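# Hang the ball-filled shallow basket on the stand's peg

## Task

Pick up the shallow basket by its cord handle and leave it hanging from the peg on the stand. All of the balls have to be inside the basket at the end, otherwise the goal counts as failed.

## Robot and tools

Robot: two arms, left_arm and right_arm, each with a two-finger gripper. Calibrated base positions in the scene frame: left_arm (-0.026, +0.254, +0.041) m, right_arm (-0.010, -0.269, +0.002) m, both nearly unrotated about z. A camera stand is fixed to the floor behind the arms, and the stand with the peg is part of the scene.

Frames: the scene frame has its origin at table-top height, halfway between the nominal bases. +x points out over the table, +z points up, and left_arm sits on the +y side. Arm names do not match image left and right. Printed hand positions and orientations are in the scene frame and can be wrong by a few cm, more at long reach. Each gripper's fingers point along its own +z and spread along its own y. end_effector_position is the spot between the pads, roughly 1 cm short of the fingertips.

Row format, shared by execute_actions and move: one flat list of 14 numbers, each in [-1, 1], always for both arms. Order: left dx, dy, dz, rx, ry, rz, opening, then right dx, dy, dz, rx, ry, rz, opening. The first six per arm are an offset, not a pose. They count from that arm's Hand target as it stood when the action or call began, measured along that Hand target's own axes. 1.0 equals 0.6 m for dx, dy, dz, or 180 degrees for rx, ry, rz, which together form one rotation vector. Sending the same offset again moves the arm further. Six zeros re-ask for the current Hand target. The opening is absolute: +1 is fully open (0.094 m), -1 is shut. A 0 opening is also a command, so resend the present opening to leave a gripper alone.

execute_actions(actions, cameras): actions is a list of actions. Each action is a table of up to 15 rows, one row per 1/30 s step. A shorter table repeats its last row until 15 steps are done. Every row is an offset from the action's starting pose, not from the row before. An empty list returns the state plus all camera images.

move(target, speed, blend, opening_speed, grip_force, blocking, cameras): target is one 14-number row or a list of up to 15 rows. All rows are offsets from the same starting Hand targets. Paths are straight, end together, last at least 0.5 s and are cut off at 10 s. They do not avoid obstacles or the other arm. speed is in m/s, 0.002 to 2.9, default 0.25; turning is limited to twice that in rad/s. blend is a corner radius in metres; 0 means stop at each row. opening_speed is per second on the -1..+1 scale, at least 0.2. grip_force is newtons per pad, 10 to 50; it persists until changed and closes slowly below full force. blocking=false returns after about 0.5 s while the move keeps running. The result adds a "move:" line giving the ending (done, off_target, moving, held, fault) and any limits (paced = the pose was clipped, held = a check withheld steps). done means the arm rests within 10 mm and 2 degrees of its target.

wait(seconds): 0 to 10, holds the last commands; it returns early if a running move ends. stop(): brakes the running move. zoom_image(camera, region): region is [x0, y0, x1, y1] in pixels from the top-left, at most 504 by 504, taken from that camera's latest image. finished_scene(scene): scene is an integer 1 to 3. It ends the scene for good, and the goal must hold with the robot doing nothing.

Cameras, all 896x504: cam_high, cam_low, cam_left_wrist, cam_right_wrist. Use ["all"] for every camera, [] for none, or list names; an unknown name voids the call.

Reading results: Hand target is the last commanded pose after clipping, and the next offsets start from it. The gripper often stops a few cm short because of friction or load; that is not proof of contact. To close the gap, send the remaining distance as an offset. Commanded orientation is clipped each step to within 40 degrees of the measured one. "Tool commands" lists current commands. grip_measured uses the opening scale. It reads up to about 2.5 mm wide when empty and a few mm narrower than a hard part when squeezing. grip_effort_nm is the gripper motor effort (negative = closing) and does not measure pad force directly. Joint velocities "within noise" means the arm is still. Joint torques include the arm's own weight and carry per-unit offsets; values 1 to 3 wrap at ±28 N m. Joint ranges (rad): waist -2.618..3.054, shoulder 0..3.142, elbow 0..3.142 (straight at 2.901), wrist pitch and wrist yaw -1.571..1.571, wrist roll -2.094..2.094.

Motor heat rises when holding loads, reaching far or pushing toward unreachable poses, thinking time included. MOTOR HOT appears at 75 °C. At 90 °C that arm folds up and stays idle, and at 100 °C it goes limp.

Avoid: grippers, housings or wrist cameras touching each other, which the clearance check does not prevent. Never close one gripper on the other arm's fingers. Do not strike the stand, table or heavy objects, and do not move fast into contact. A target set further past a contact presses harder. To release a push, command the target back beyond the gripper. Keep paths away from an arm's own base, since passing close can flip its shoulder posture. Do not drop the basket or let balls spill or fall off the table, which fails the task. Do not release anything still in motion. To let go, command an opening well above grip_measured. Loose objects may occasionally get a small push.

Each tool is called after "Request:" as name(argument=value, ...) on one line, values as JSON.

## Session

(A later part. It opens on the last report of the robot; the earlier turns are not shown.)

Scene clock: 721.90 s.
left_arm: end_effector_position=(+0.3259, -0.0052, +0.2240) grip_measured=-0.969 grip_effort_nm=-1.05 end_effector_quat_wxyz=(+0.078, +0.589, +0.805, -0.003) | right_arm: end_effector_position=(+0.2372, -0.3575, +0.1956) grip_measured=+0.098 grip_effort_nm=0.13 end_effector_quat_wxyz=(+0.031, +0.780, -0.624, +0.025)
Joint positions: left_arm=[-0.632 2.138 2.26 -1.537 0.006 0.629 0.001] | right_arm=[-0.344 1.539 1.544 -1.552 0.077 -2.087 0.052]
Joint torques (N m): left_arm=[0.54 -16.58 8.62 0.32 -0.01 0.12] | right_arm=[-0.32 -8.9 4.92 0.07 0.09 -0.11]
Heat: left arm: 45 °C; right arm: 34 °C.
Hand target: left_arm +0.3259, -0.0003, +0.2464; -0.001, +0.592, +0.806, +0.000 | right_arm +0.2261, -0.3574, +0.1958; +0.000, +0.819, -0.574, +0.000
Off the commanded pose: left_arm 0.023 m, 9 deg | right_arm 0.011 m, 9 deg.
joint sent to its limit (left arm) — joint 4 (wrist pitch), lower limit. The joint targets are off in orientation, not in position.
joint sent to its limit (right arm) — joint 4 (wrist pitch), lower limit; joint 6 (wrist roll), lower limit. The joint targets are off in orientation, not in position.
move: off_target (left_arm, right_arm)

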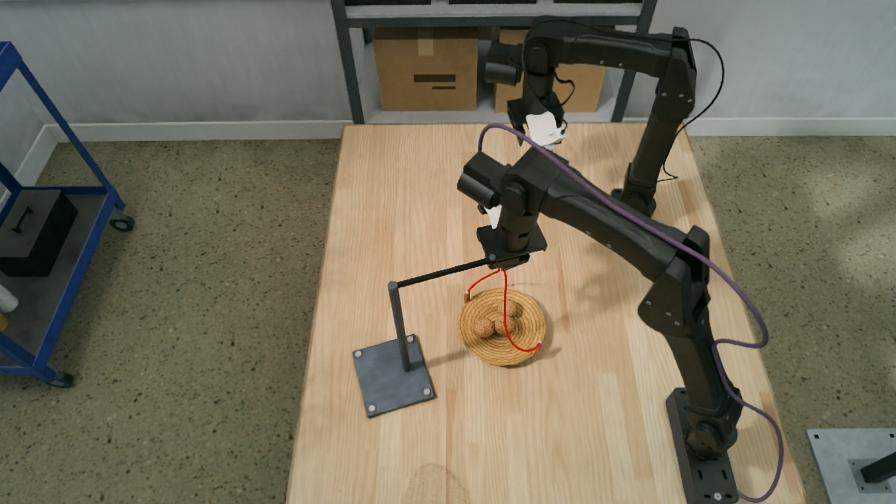

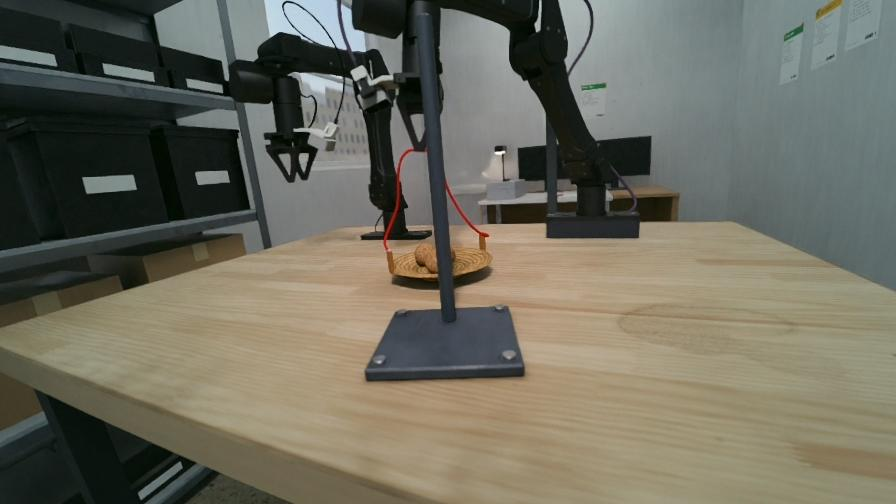

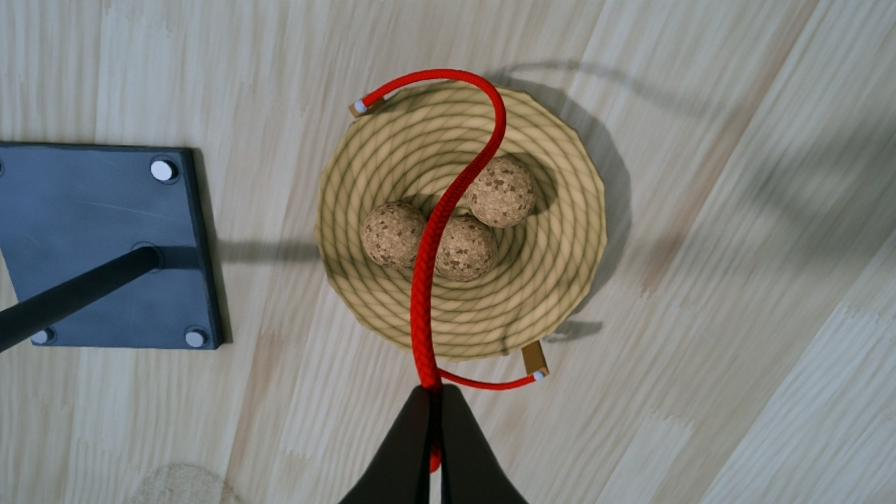

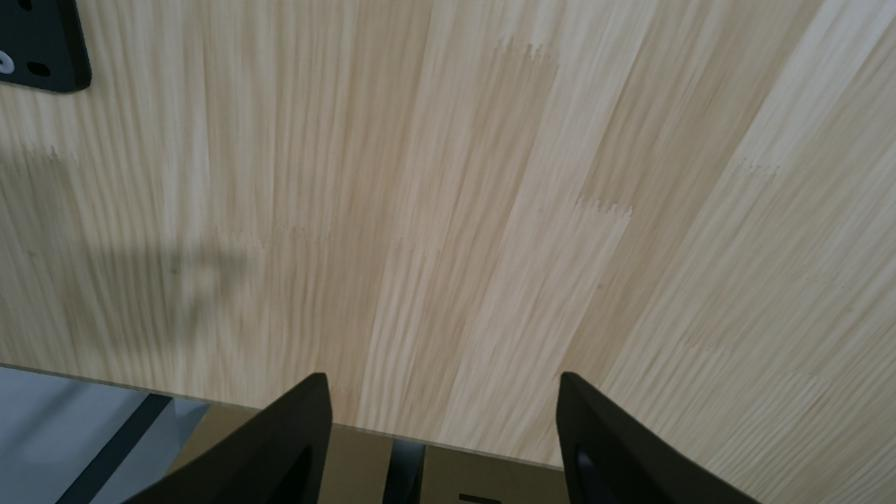

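Request:
move(target=[0.011,-0.0925,0,0,0,0,-1,0,0,0,0,0,0,0.1], speed=0.08, cameras=["all"])

Scene clock: 739.60 s.
left_arm: end_effector_position=(+0.2798, -0.0163, +0.2371) grip_measured=-0.969 grip_effort_nm=-1.05 end_effector_quat_wxyz=(+0.073, +0.593, +0.802, -0.006) | right_arm: end_effector_position=(+0.2372, -0.3575, +0.1956) grip_measured=+0.098 grip_effort_nm=0.12 end_effector_quat_wxyz=(+0.031, +0.780, -0.624, +0.025)
Joint positions: left_arm=[-0.724 2.019 2.133 -1.538 -0.001 0.547 0.001] | right_arm=[-0.344 1.539 1.544 -1.552 0.077 -2.087 0.052]
Joint torques (N m): left_arm=[-0.29 -15.36 4.96 0.31 0.03 -0.08] | right_arm=[-0.34 -8.87 4.9 0.06 0.1 -0.11]
Heat: left arm: 45 °C; right arm: 34 °C.
Hand target: left_arm +0.2710, -0.0106, +0.2464; +0.000, +0.593, +0.806, +0.001 | right_arm +0.2261, -0.3574, +0.1958; +0.000, +0.819, -0.574, +0.000
Off the commanded pose: left_arm 0.014 m, 9 deg | right_arm 0.011 m, 9 deg.
joint sent to its limit (left arm) — joint 4 (wrist pitch), lower limit. The joint targets are off in orientation, not in position.
joint sent to its limit (right arm) — joint 4 (wrist pitch), lower limit; joint 6 (wrist roll), lower limit. The joint targets are off in orientation, not in position.
move: off_target (left_arm, right_arm)

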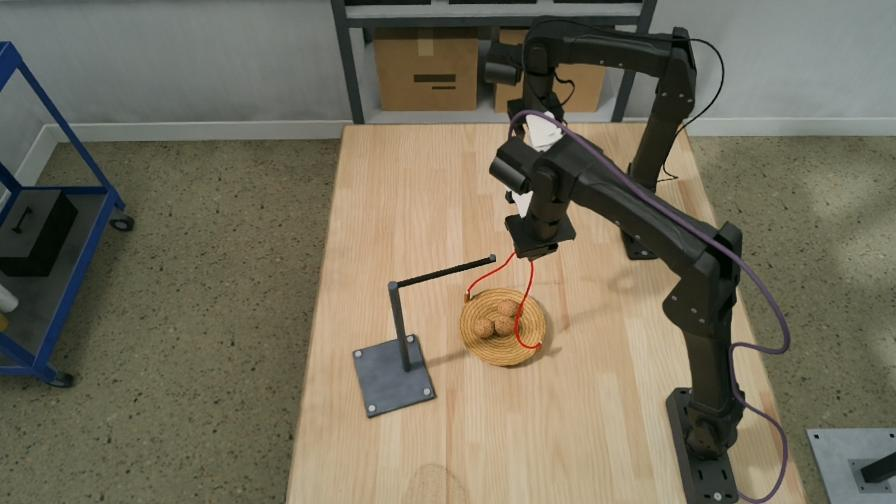

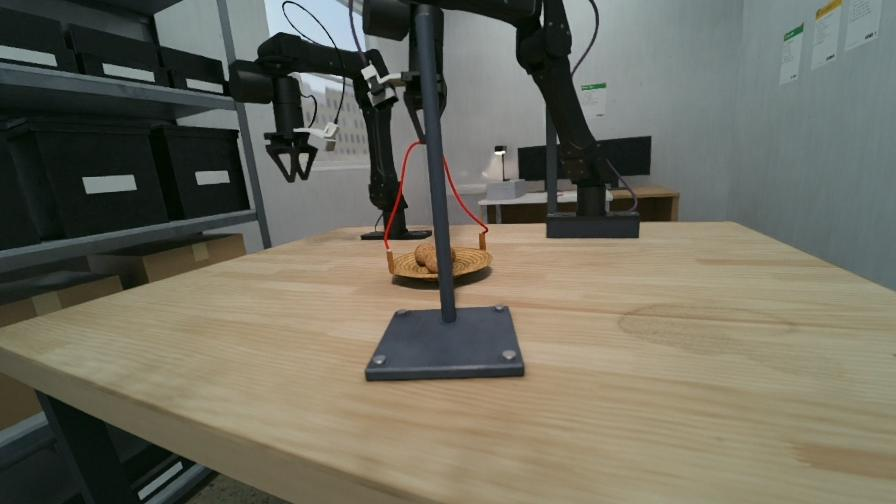

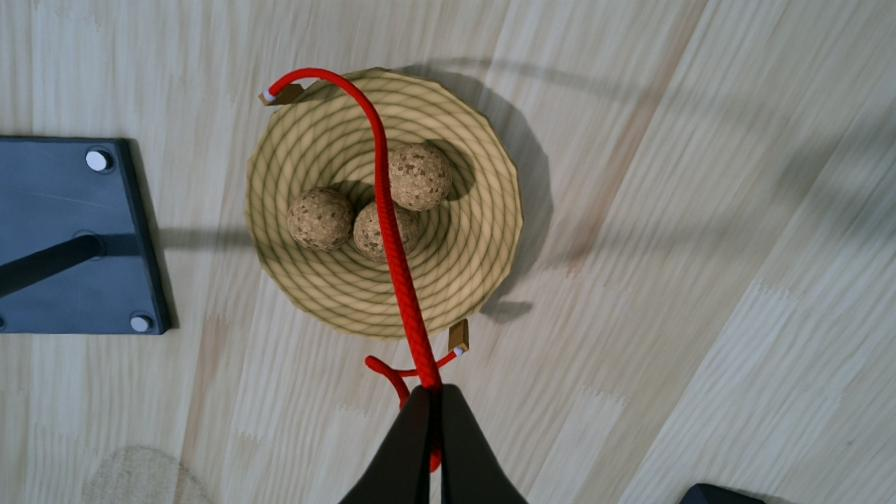

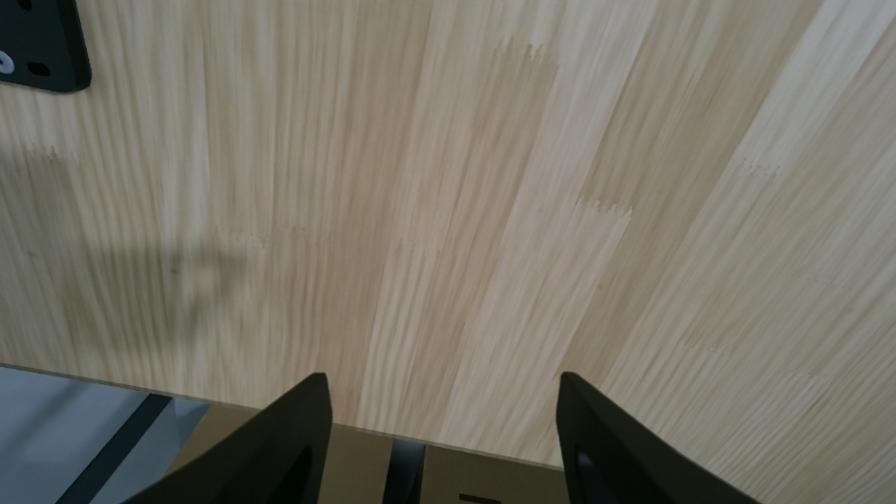

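Request:
move(target=[0.005,0.0433,-0.09,-0.1667,0,0,-1,0,0,0,0,0,0,0.1], speed=0.05, cameras=["all"])

Scene clock: 753.77 s.
left_arm: end_effector_position=(+0.2987, -0.0040, +0.2749) grip_measured=-0.969 grip_effort_nm=-1.06 end_effector_quat_wxyz=(+0.143, +0.584, +0.772, +0.206) | right_arm: end_effector_position=(+0.2372, -0.3575, +0.1956) grip_measured=+0.098 grip_effort_nm=0.13 end_effector_quat_wxyz=(+0.031, +0.780, -0.624, +0.025)
Joint positions: left_arm=[-0.869 1.992 2.164 -1.538 -0.467 0.473 0.001] | right_arm=[-0.344 1.539 1.544 -1.552 0.077 -2.087 0.052]
Joint torques (N m): left_arm=[-0.47 -15.75 8.66 0.42 -0.38 -0.09] | right_arm=[-0.36 -8.9 4.86 0.07 0.1 -0.11]
Heat: left arm: 45 °C; right arm: 34 °C.
Hand target: left_arm +0.2949, +0.0000, +0.3004; +0.153, +0.572, +0.778, +0.209 | right_arm +0.2261, -0.3574, +0.1958; +0.000, +0.819, -0.574, +0.000
Off the commanded pose: left_arm 0.026 m, 2 deg | right_arm 0.011 m, 9 deg.
joint sent to its limit (left arm) — joint 4 (wrist pitch), lower limit. The joint targets still meet the commanded pose.
joint sent to its limit (right arm) — joint 4 (wrist pitch), lower limit; joint 6 (wrist roll), lower limit. The joint targets are off in orientation, not in position.
move: off_target (left_arm, right_arm)

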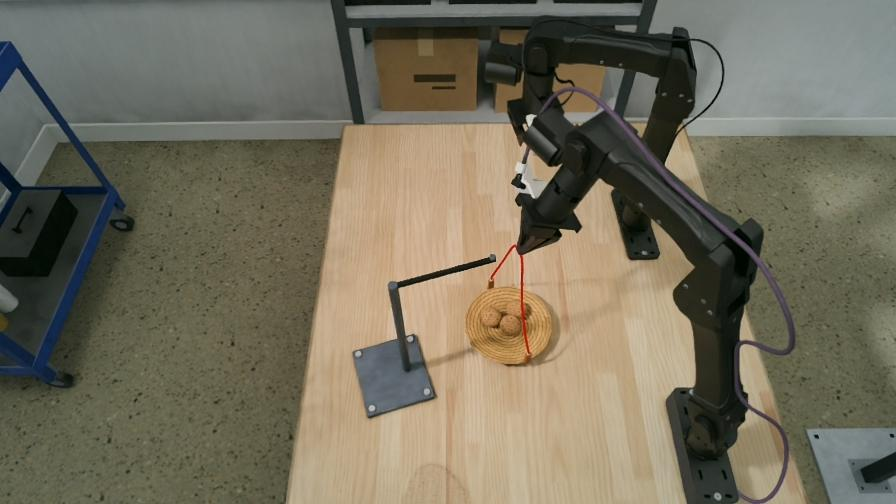

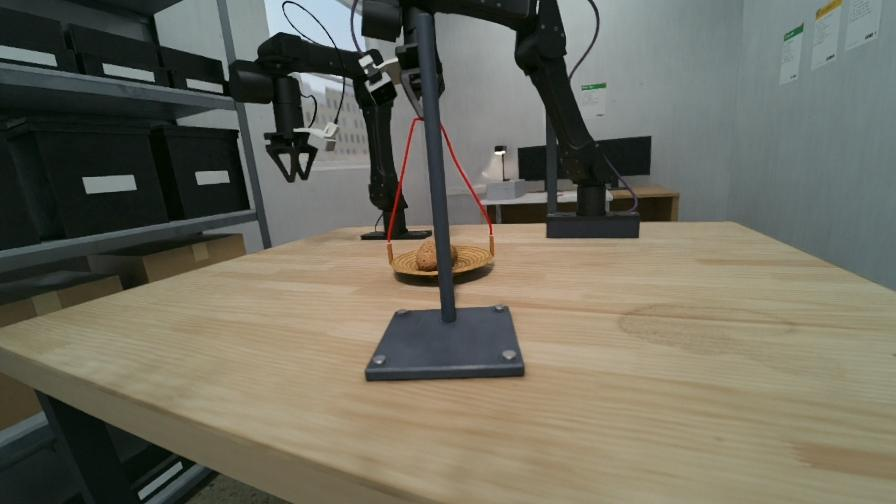

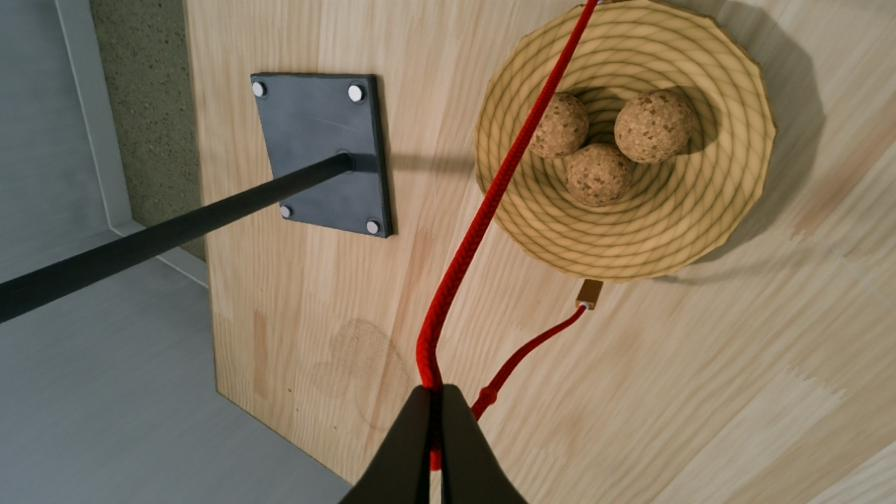

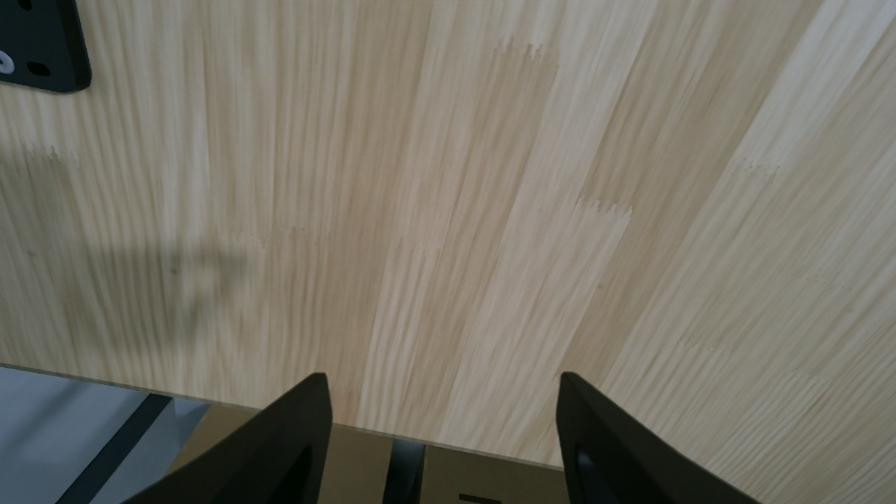

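Request:
move(target=[[0.0636,0.0172,0.01,0,0,0,-1,0,0,0,0,0,0,0.1],[0.0637,0.0672,-0.0765,0,0,0,-1,0,0,0,0,0,0,0.1]], speed=0.05, cameras=["all"])

Scene clock: 768.20 s.
left_arm: end_effector_position=(+0.2978, +0.0325, +0.3367) grip_measured=-0.970 grip_effort_nm=-1.06 end_effector_quat_wxyz=(+0.202, +0.584, +0.760, +0.201) | right_arm: end_effector_position=(+0.2372, -0.3575, +0.1956) grip_measured=+0.098 grip_effort_nm=0.12 end_effector_quat_wxyz=(+0.031, +0.780, -0.624, +0.025)
Joint positions: left_arm=[-0.804 1.836 2.179 -1.544 -0.455 0.592 0.001] | right_arm=[-0.344 1.539 1.544 -1.552 0.077 -2.087 0.052]
Joint torques (N m): left_arm=[0.02 -13.19 8.65 0.81 -0.41 0.06] | right_arm=[-0.34 -8.88 4.9 0.06 0.1 -0.1]
Heat: left arm: 45 °C; right arm: 34 °C.
Hand target: left_arm +0.2949, +0.0400, +0.3604; +0.153, +0.572, +0.778, +0.209 | right_arm +0.2261, -0.3574, +0.1958; +0.000, +0.819, -0.574, +0.000
Off the commanded pose: left_arm 0.025 m, 6 deg | right_arm 0.011 m, 9 deg.
joint sent to its limit (left arm) — joint 4 (wrist pitch), lower limit. The joint targets are off in orientation, not in position.
joint sent to its limit (right arm) — joint 4 (wrist pitch), lower limit; joint 6 (wrist roll), lower limit. The joint targets are off in orientation, not in position.
move: off_target (left_arm, right_arm)

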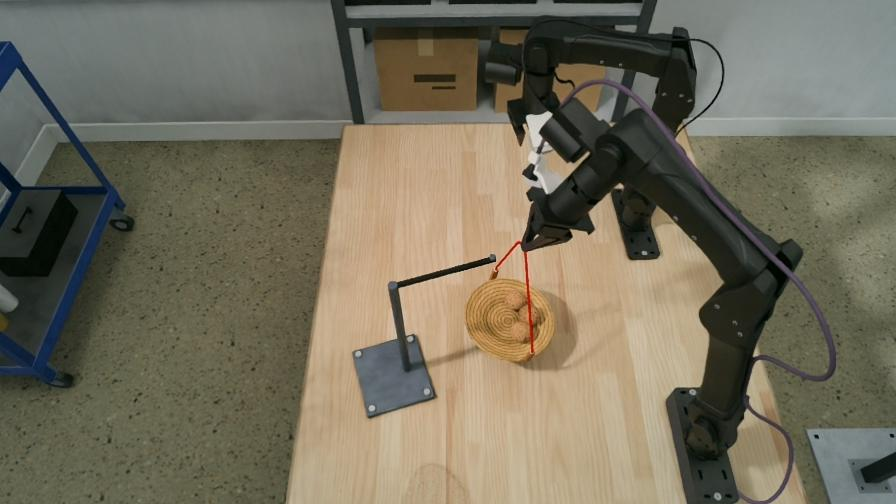

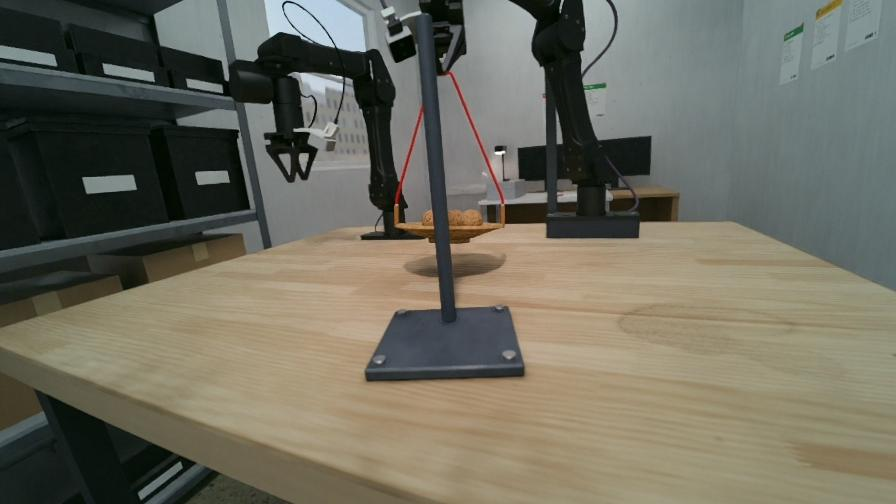

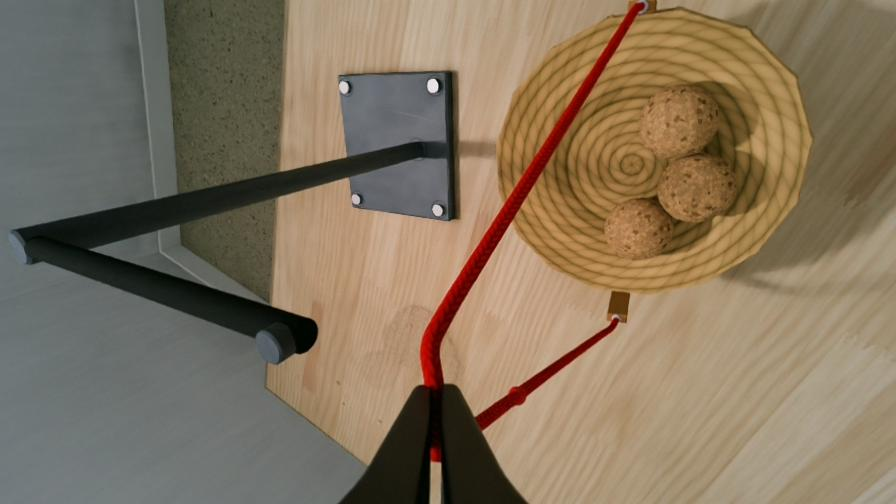

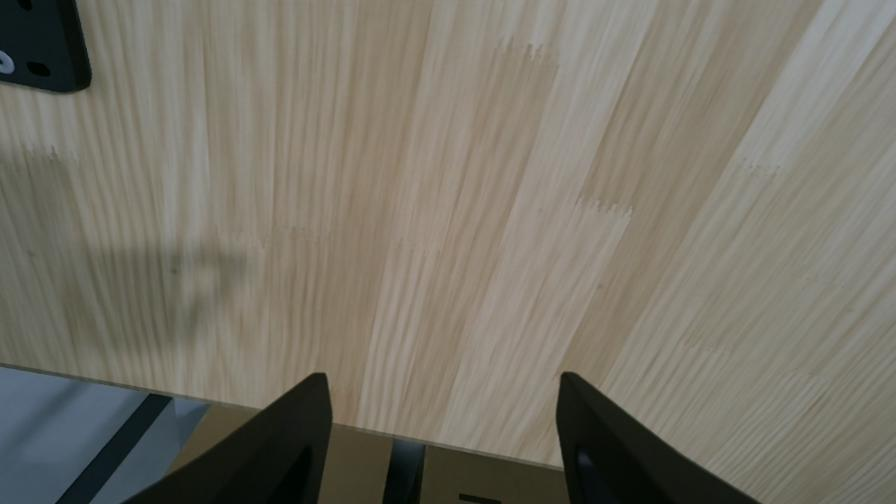

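Request:
zoom_image(camera="cam_low", region=[370, 0, 530, 130])

Request:
zoom_image(camera="cam_left_wrist", region=[0, 200, 500, 504])

Request:
zoom_image(camera="cam_high", region=[380, 220, 580, 380])

Scaled by 3.150 from the camera's 896x504 image, which has a finer 1280x720 frame.

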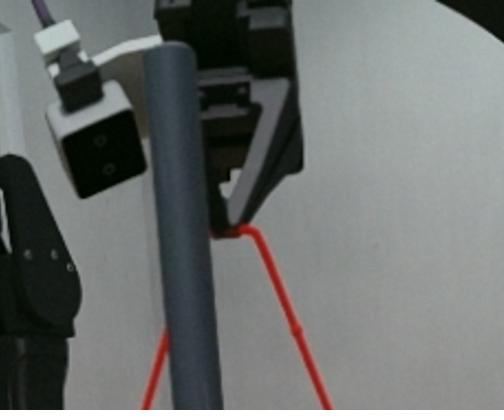

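Scaled by 1.008 from the camera's 896x504 image, which has a finer 1280x720 frame.

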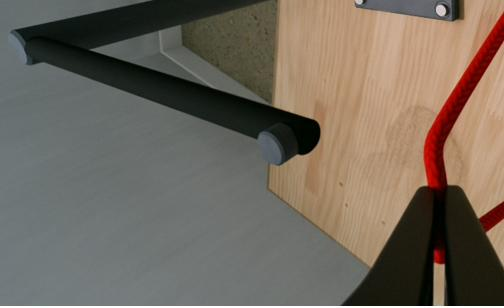

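Scaled by 2.520 from the camera's 896x504 image, which has a finer 1280x720 frame.

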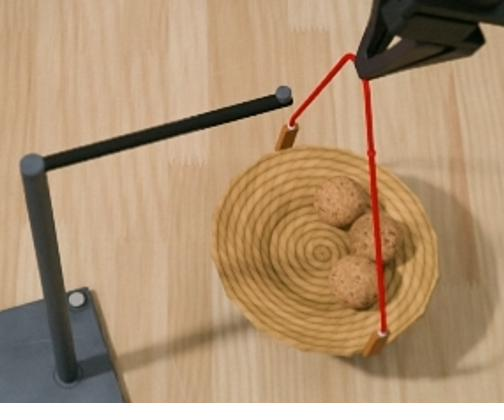

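Request:
move(target=[0.0088,0.0428,-0.0687,-0.0556,0,0,-1,0,0,0,0,0,0,0.1], speed=0.04, cameras=["all"])

Request:
zoom_image(camera="cam_high", region=[380, 220, 580, 380])

Scene clock: 830.47 s.
left_arm: end_effector_position=(+0.3005, +0.0367, +0.3835) grip_measured=-0.970 grip_effort_nm=-1.06 end_effector_quat_wxyz=(+0.257, +0.574, +0.730, +0.269) | right_arm: end_effector_position=(+0.2372, -0.3575, +0.1956) grip_measured=+0.098 grip_effort_nm=0.12 end_effector_quat_wxyz=(+0.031, +0.780, -0.624, +0.025)
Joint positions: left_arm=[-0.859 1.813 2.264 -1.546 -0.621 0.627 0.001] | right_arm=[-0.344 1.539 1.544 -1.552 0.077 -2.087 0.052]
Joint torques (N m): left_arm=[-0.5 -12.78 8.46 1.01 -0.53 0.03] | right_arm=[-0.36 -8.88 4.93 0.06 0.1 -0.11]
Heat: left arm: 45 °C; right arm: 34 °C.
Hand target: left_arm +0.2949, +0.0454, +0.4090; +0.202, +0.557, +0.757, +0.276 | right_arm +0.2261, -0.3574, +0.1958; +0.000, +0.819, -0.574, +0.000
Off the commanded pose: left_arm 0.027 m, 7 deg | right_arm 0.011 m, 9 deg.
joint sent to its limit (left arm) — joint 4 (wrist pitch), lower limit. The joint targets are off in orientation, not in position.
joint sent to its limit (right arm) — joint 4 (wrist pitch), lower limit; joint 6 (wrist roll), lower limit. The joint targets are off in orientation, not in position.
move: off_target (left_arm, right_arm)

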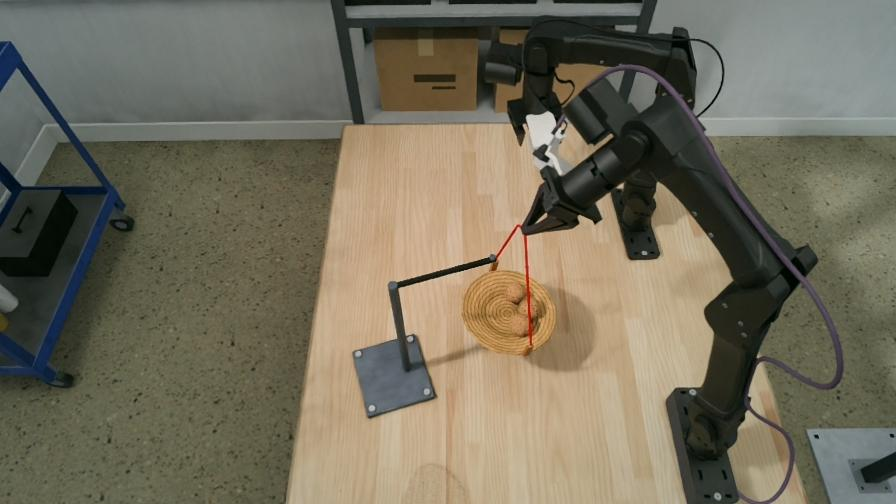

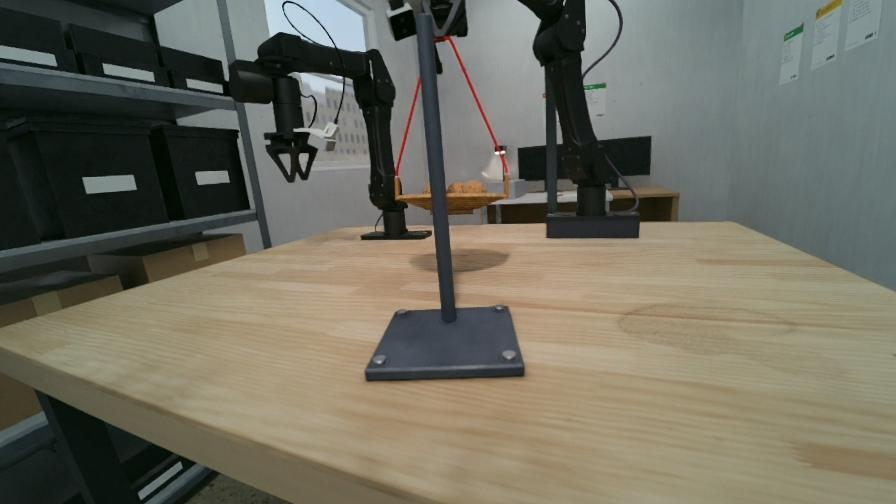

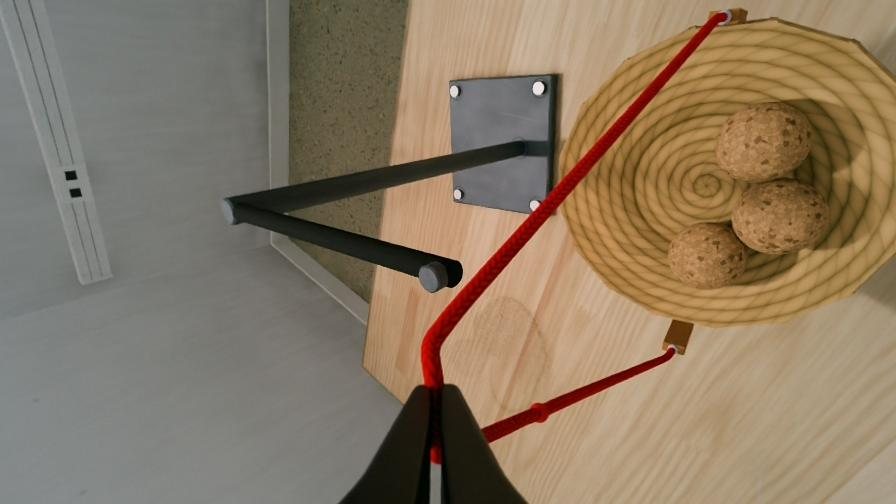

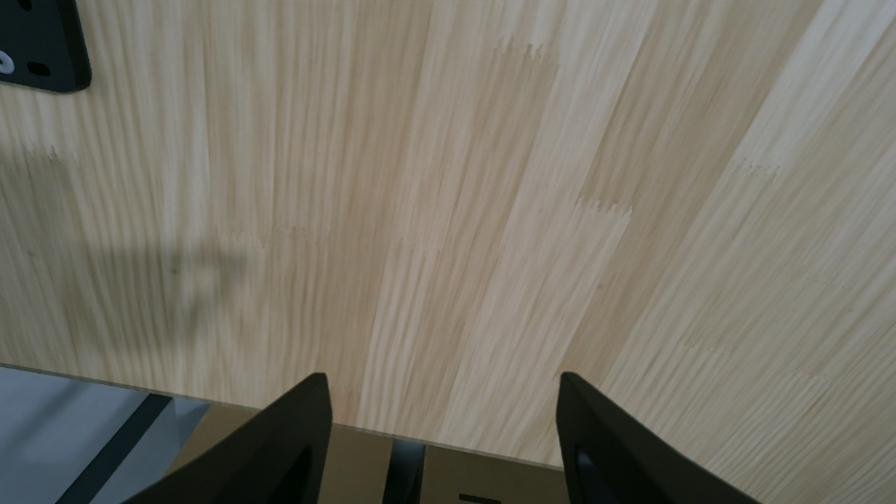

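Scaled by 2.520 from the camera's 896x504 image, which has a finer 1280x720 frame.

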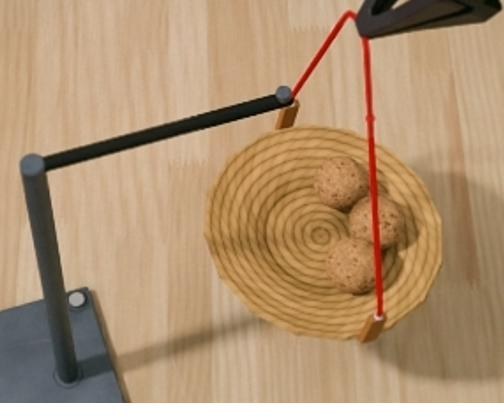

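Request:
move(target=[0.0017,0.1213,0.1017,0,0,0,-1,0,0,0,0,0,0,0.1], speed=0.03, cameras=["all"])

Request:
zoom_image(camera="cam_high", region=[380, 200, 580, 360])

Request:
zoom_image(camera="cam_low", region=[370, 0, 530, 130])

Scene clock: 852.90 s.
left_arm: end_effector_position=(+0.3798, +0.0739, +0.4090) grip_measured=-0.970 grip_effort_nm=-1.06 end_effector_quat_wxyz=(+0.273, +0.558, +0.729, +0.289) | right_arm: end_effector_position=(+0.2372, -0.3575, +0.1956) grip_measured=+0.098 grip_effort_nm=0.13 end_effector_quat_wxyz=(+0.031, +0.780, -0.624, +0.025)
Joint positions: left_arm=[-0.63 2.021 2.644 -1.552 -0.546 0.86 0.001] | right_arm=[-0.344 1.539 1.544 -1.552 0.077 -2.087 0.052]
Joint torques (N m): left_arm=[0.47 -8.46 7.82 1.36 -0.3 0.05] | right_arm=[-0.36 -8.92 4.93 0.06 0.1 -0.11]
Heat: left arm: 44 °C; right arm: 34 °C.
Hand target: left_arm +0.3852, +0.0747, +0.4091; +0.202, +0.557, +0.757, +0.276 | right_arm +0.2261, -0.3574, +0.1958; +0.000, +0.819, -0.574, +0.000
Off the commanded pose: left_arm 0.006 m, 9 deg | right_arm 0.011 m, 9 deg.
joint sent to its limit (left arm) — joint 4 (wrist pitch), lower limit. The joint targets are off in orientation, not in position.
joint sent to its limit (right arm) — joint 4 (wrist pitch), lower limit; joint 6 (wrist roll), lower limit. The joint targets are off in orientation, not in position.
move: off_target (left_arm, right_arm)

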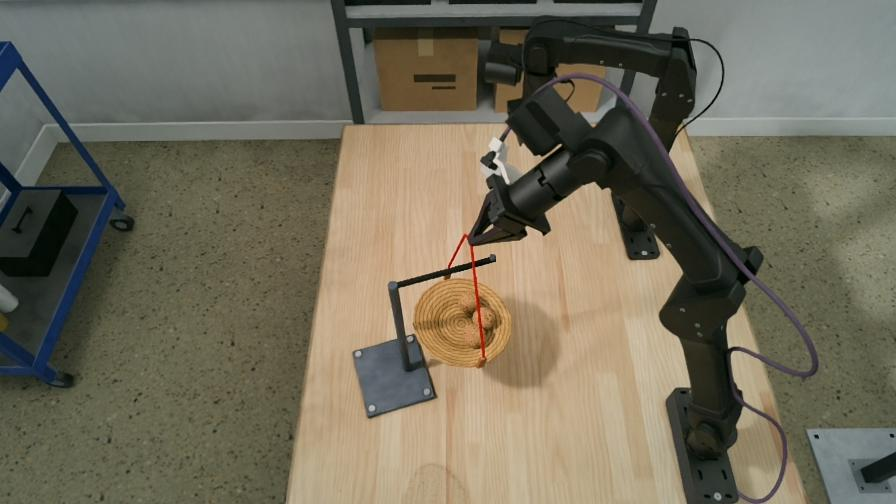

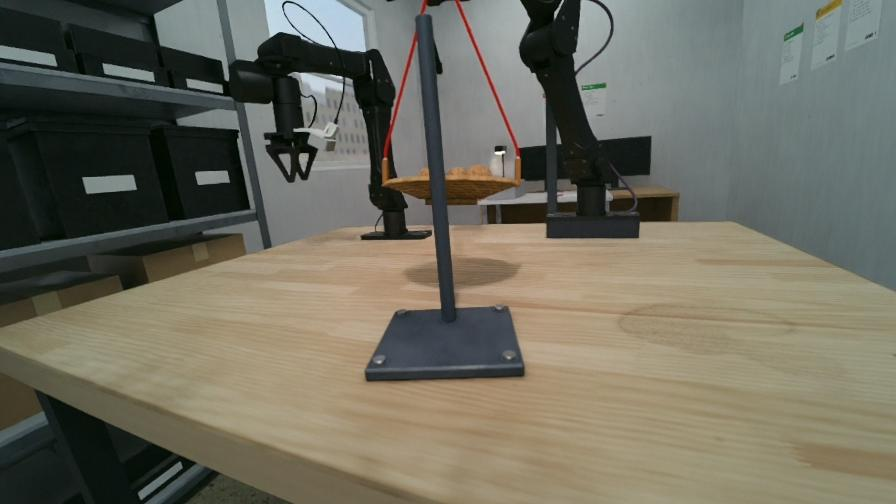

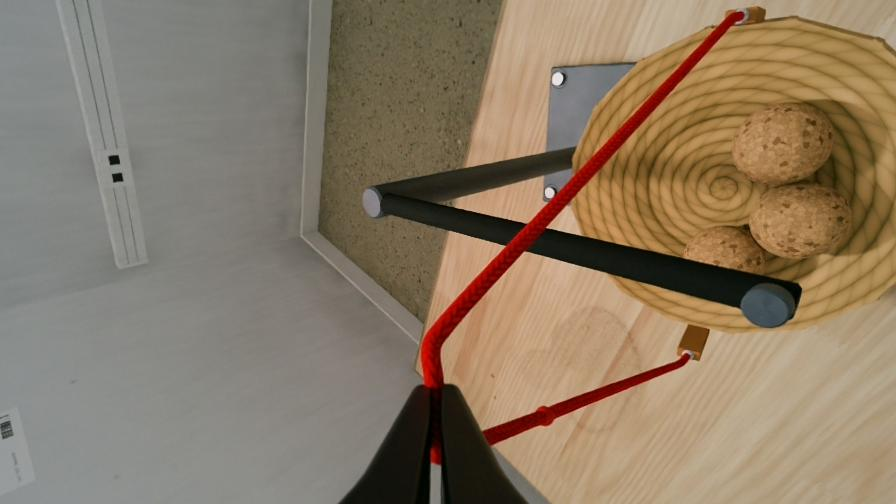

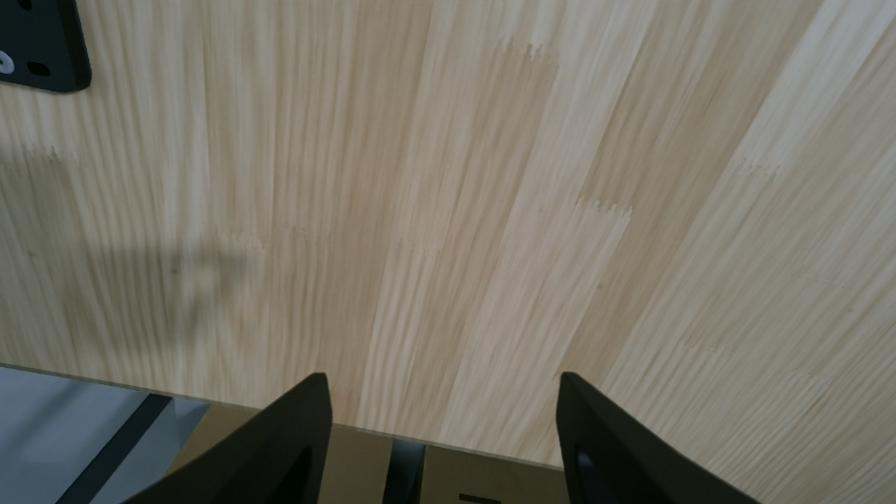

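Scaled by 2.520 from the camera's 896x504 image, which has a finer 1280x720 frame.

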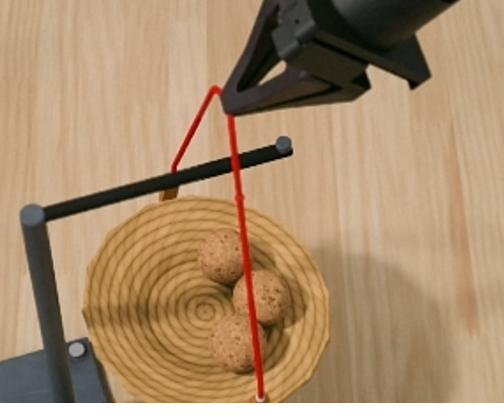

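Scaled by 3.150 from the camera's 896x504 image, which has a finer 1280x720 frame.

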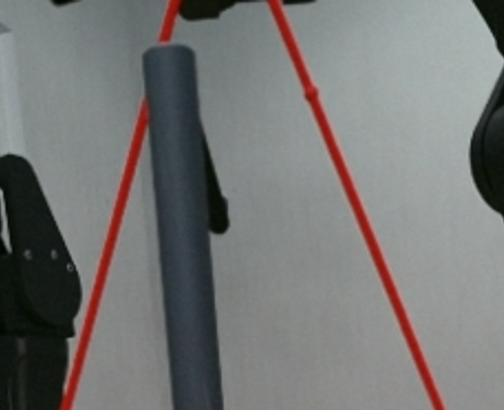

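Request:
move(target=[-0.0188,-0.0492,0.0455,0,0,0,-1,0,0,0,0,0,0,0.1], speed=0.03, cameras=["all"])

Request:
zoom_image(camera="cam_high", region=[400, 200, 540, 300])

Request:
zoom_image(camera="cam_low", region=[370, 0, 530, 130])

Request:
zoom_image(camera="cam_left_wrist", region=[340, 200, 840, 504])

Scene clock: 879.57 s.
left_arm: end_effector_position=(+0.3809, +0.0662, +0.3805) grip_measured=-0.970 grip_effort_nm=-1.05 end_effector_quat_wxyz=(+0.243, +0.555, +0.745, +0.278) | right_arm: end_effector_position=(+0.2372, -0.3575, +0.1956) grip_measured=+0.098 grip_effort_nm=0.13 end_effector_quat_wxyz=(+0.031, +0.780, -0.624, +0.025)
Joint positions: left_arm=[-0.643 2.04 2.575 -1.552 -0.546 0.793 0.001] | right_arm=[-0.344 1.539 1.544 -1.552 0.077 -2.087 0.052]
Joint velocities: left_arm=[0.012 0.007 0.022 -0.022 -0.037 -0.154 0] | right_arm=[within noise]
Joint torques (N m): left_arm=[-0.51 -8.94 4.79 1.22 -0.34 -0.14] | right_arm=[-0.35 -8.91 4.94 0.06 0.11 -0.11]
Heat: left arm: 45 °C; right arm: 33 °C.
Hand target: left_arm +0.3838, +0.0624, +0.3692; +0.202, +0.557, +0.757, +0.276 | right_arm +0.2261, -0.3574, +0.1958; +0.000, +0.819, -0.574, +0.000
Off the commanded pose: left_arm 0.012 m, 5 deg | right_arm 0.011 m, 9 deg.
joint sent to its limit (left arm) — joint 4 (wrist pitch), lower limit. The joint targets are off in orientation, not in position.
joint sent to its limit (right arm) — joint 4 (wrist pitch), lower limit; joint 6 (wrist roll), lower limit. The joint targets are off in orientation, not in position.
move: off_target (left_arm, right_arm)

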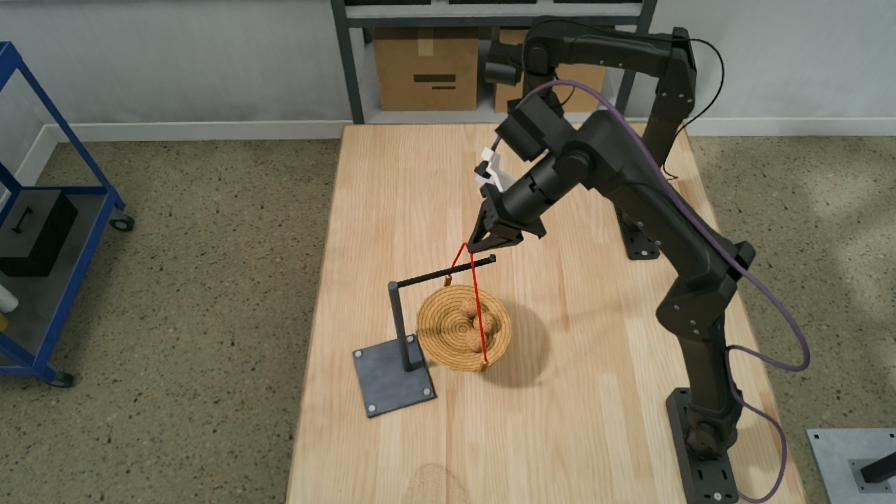

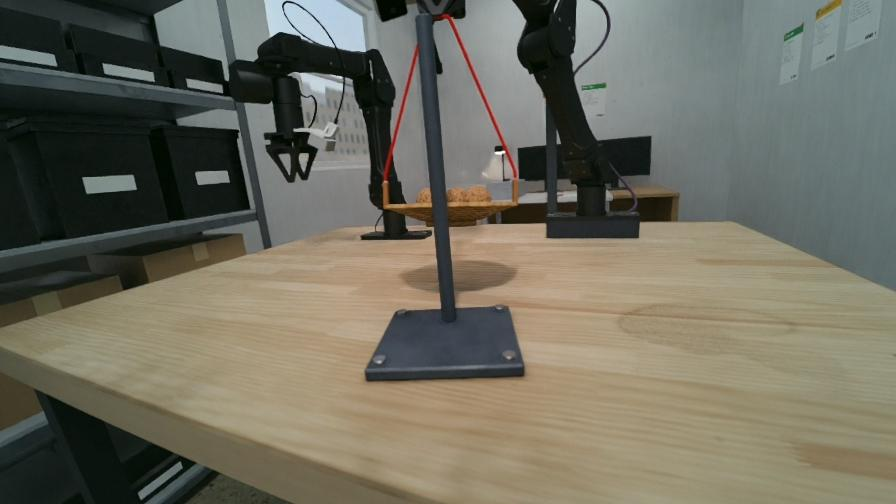

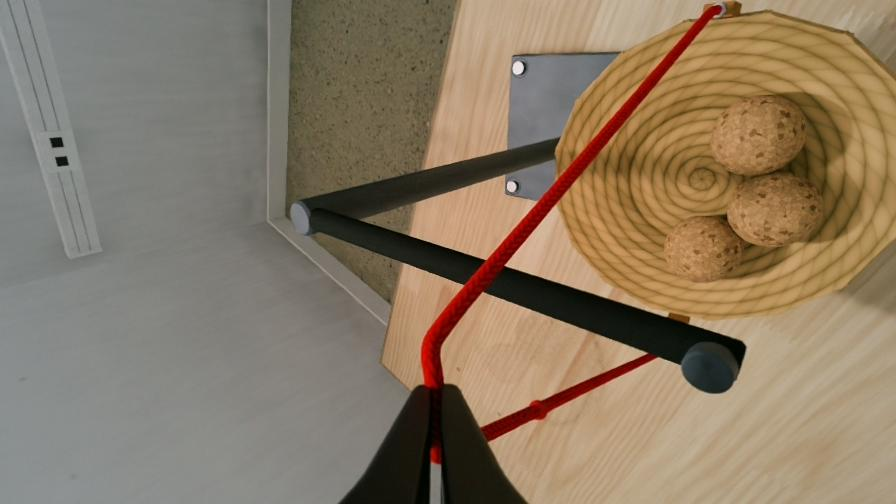

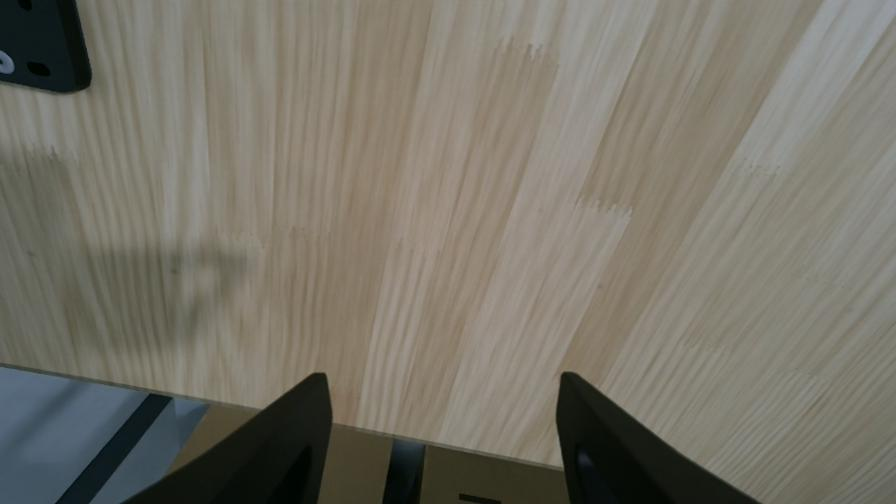

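Scaled by 3.600 from the camera's 896x504 image, which has a finer 1280x720 frame.

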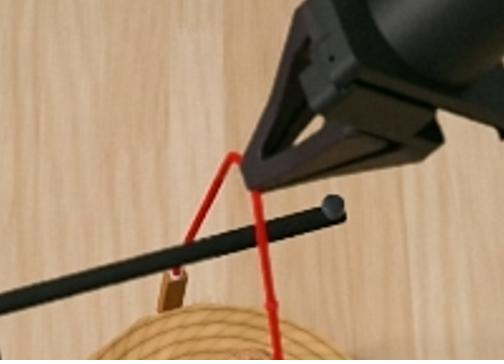

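Scaled by 3.150 from the camera's 896x504 image, which has a finer 1280x720 frame.

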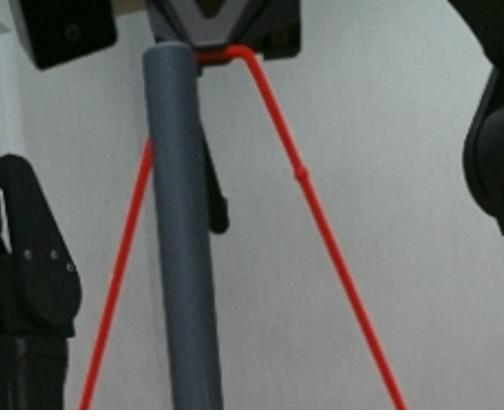

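Scaled by 1.008 from the camera's 896x504 image, which has a finer 1280x720 frame.

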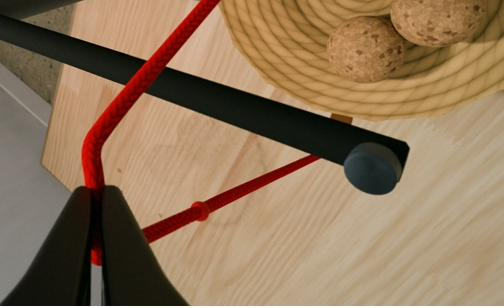

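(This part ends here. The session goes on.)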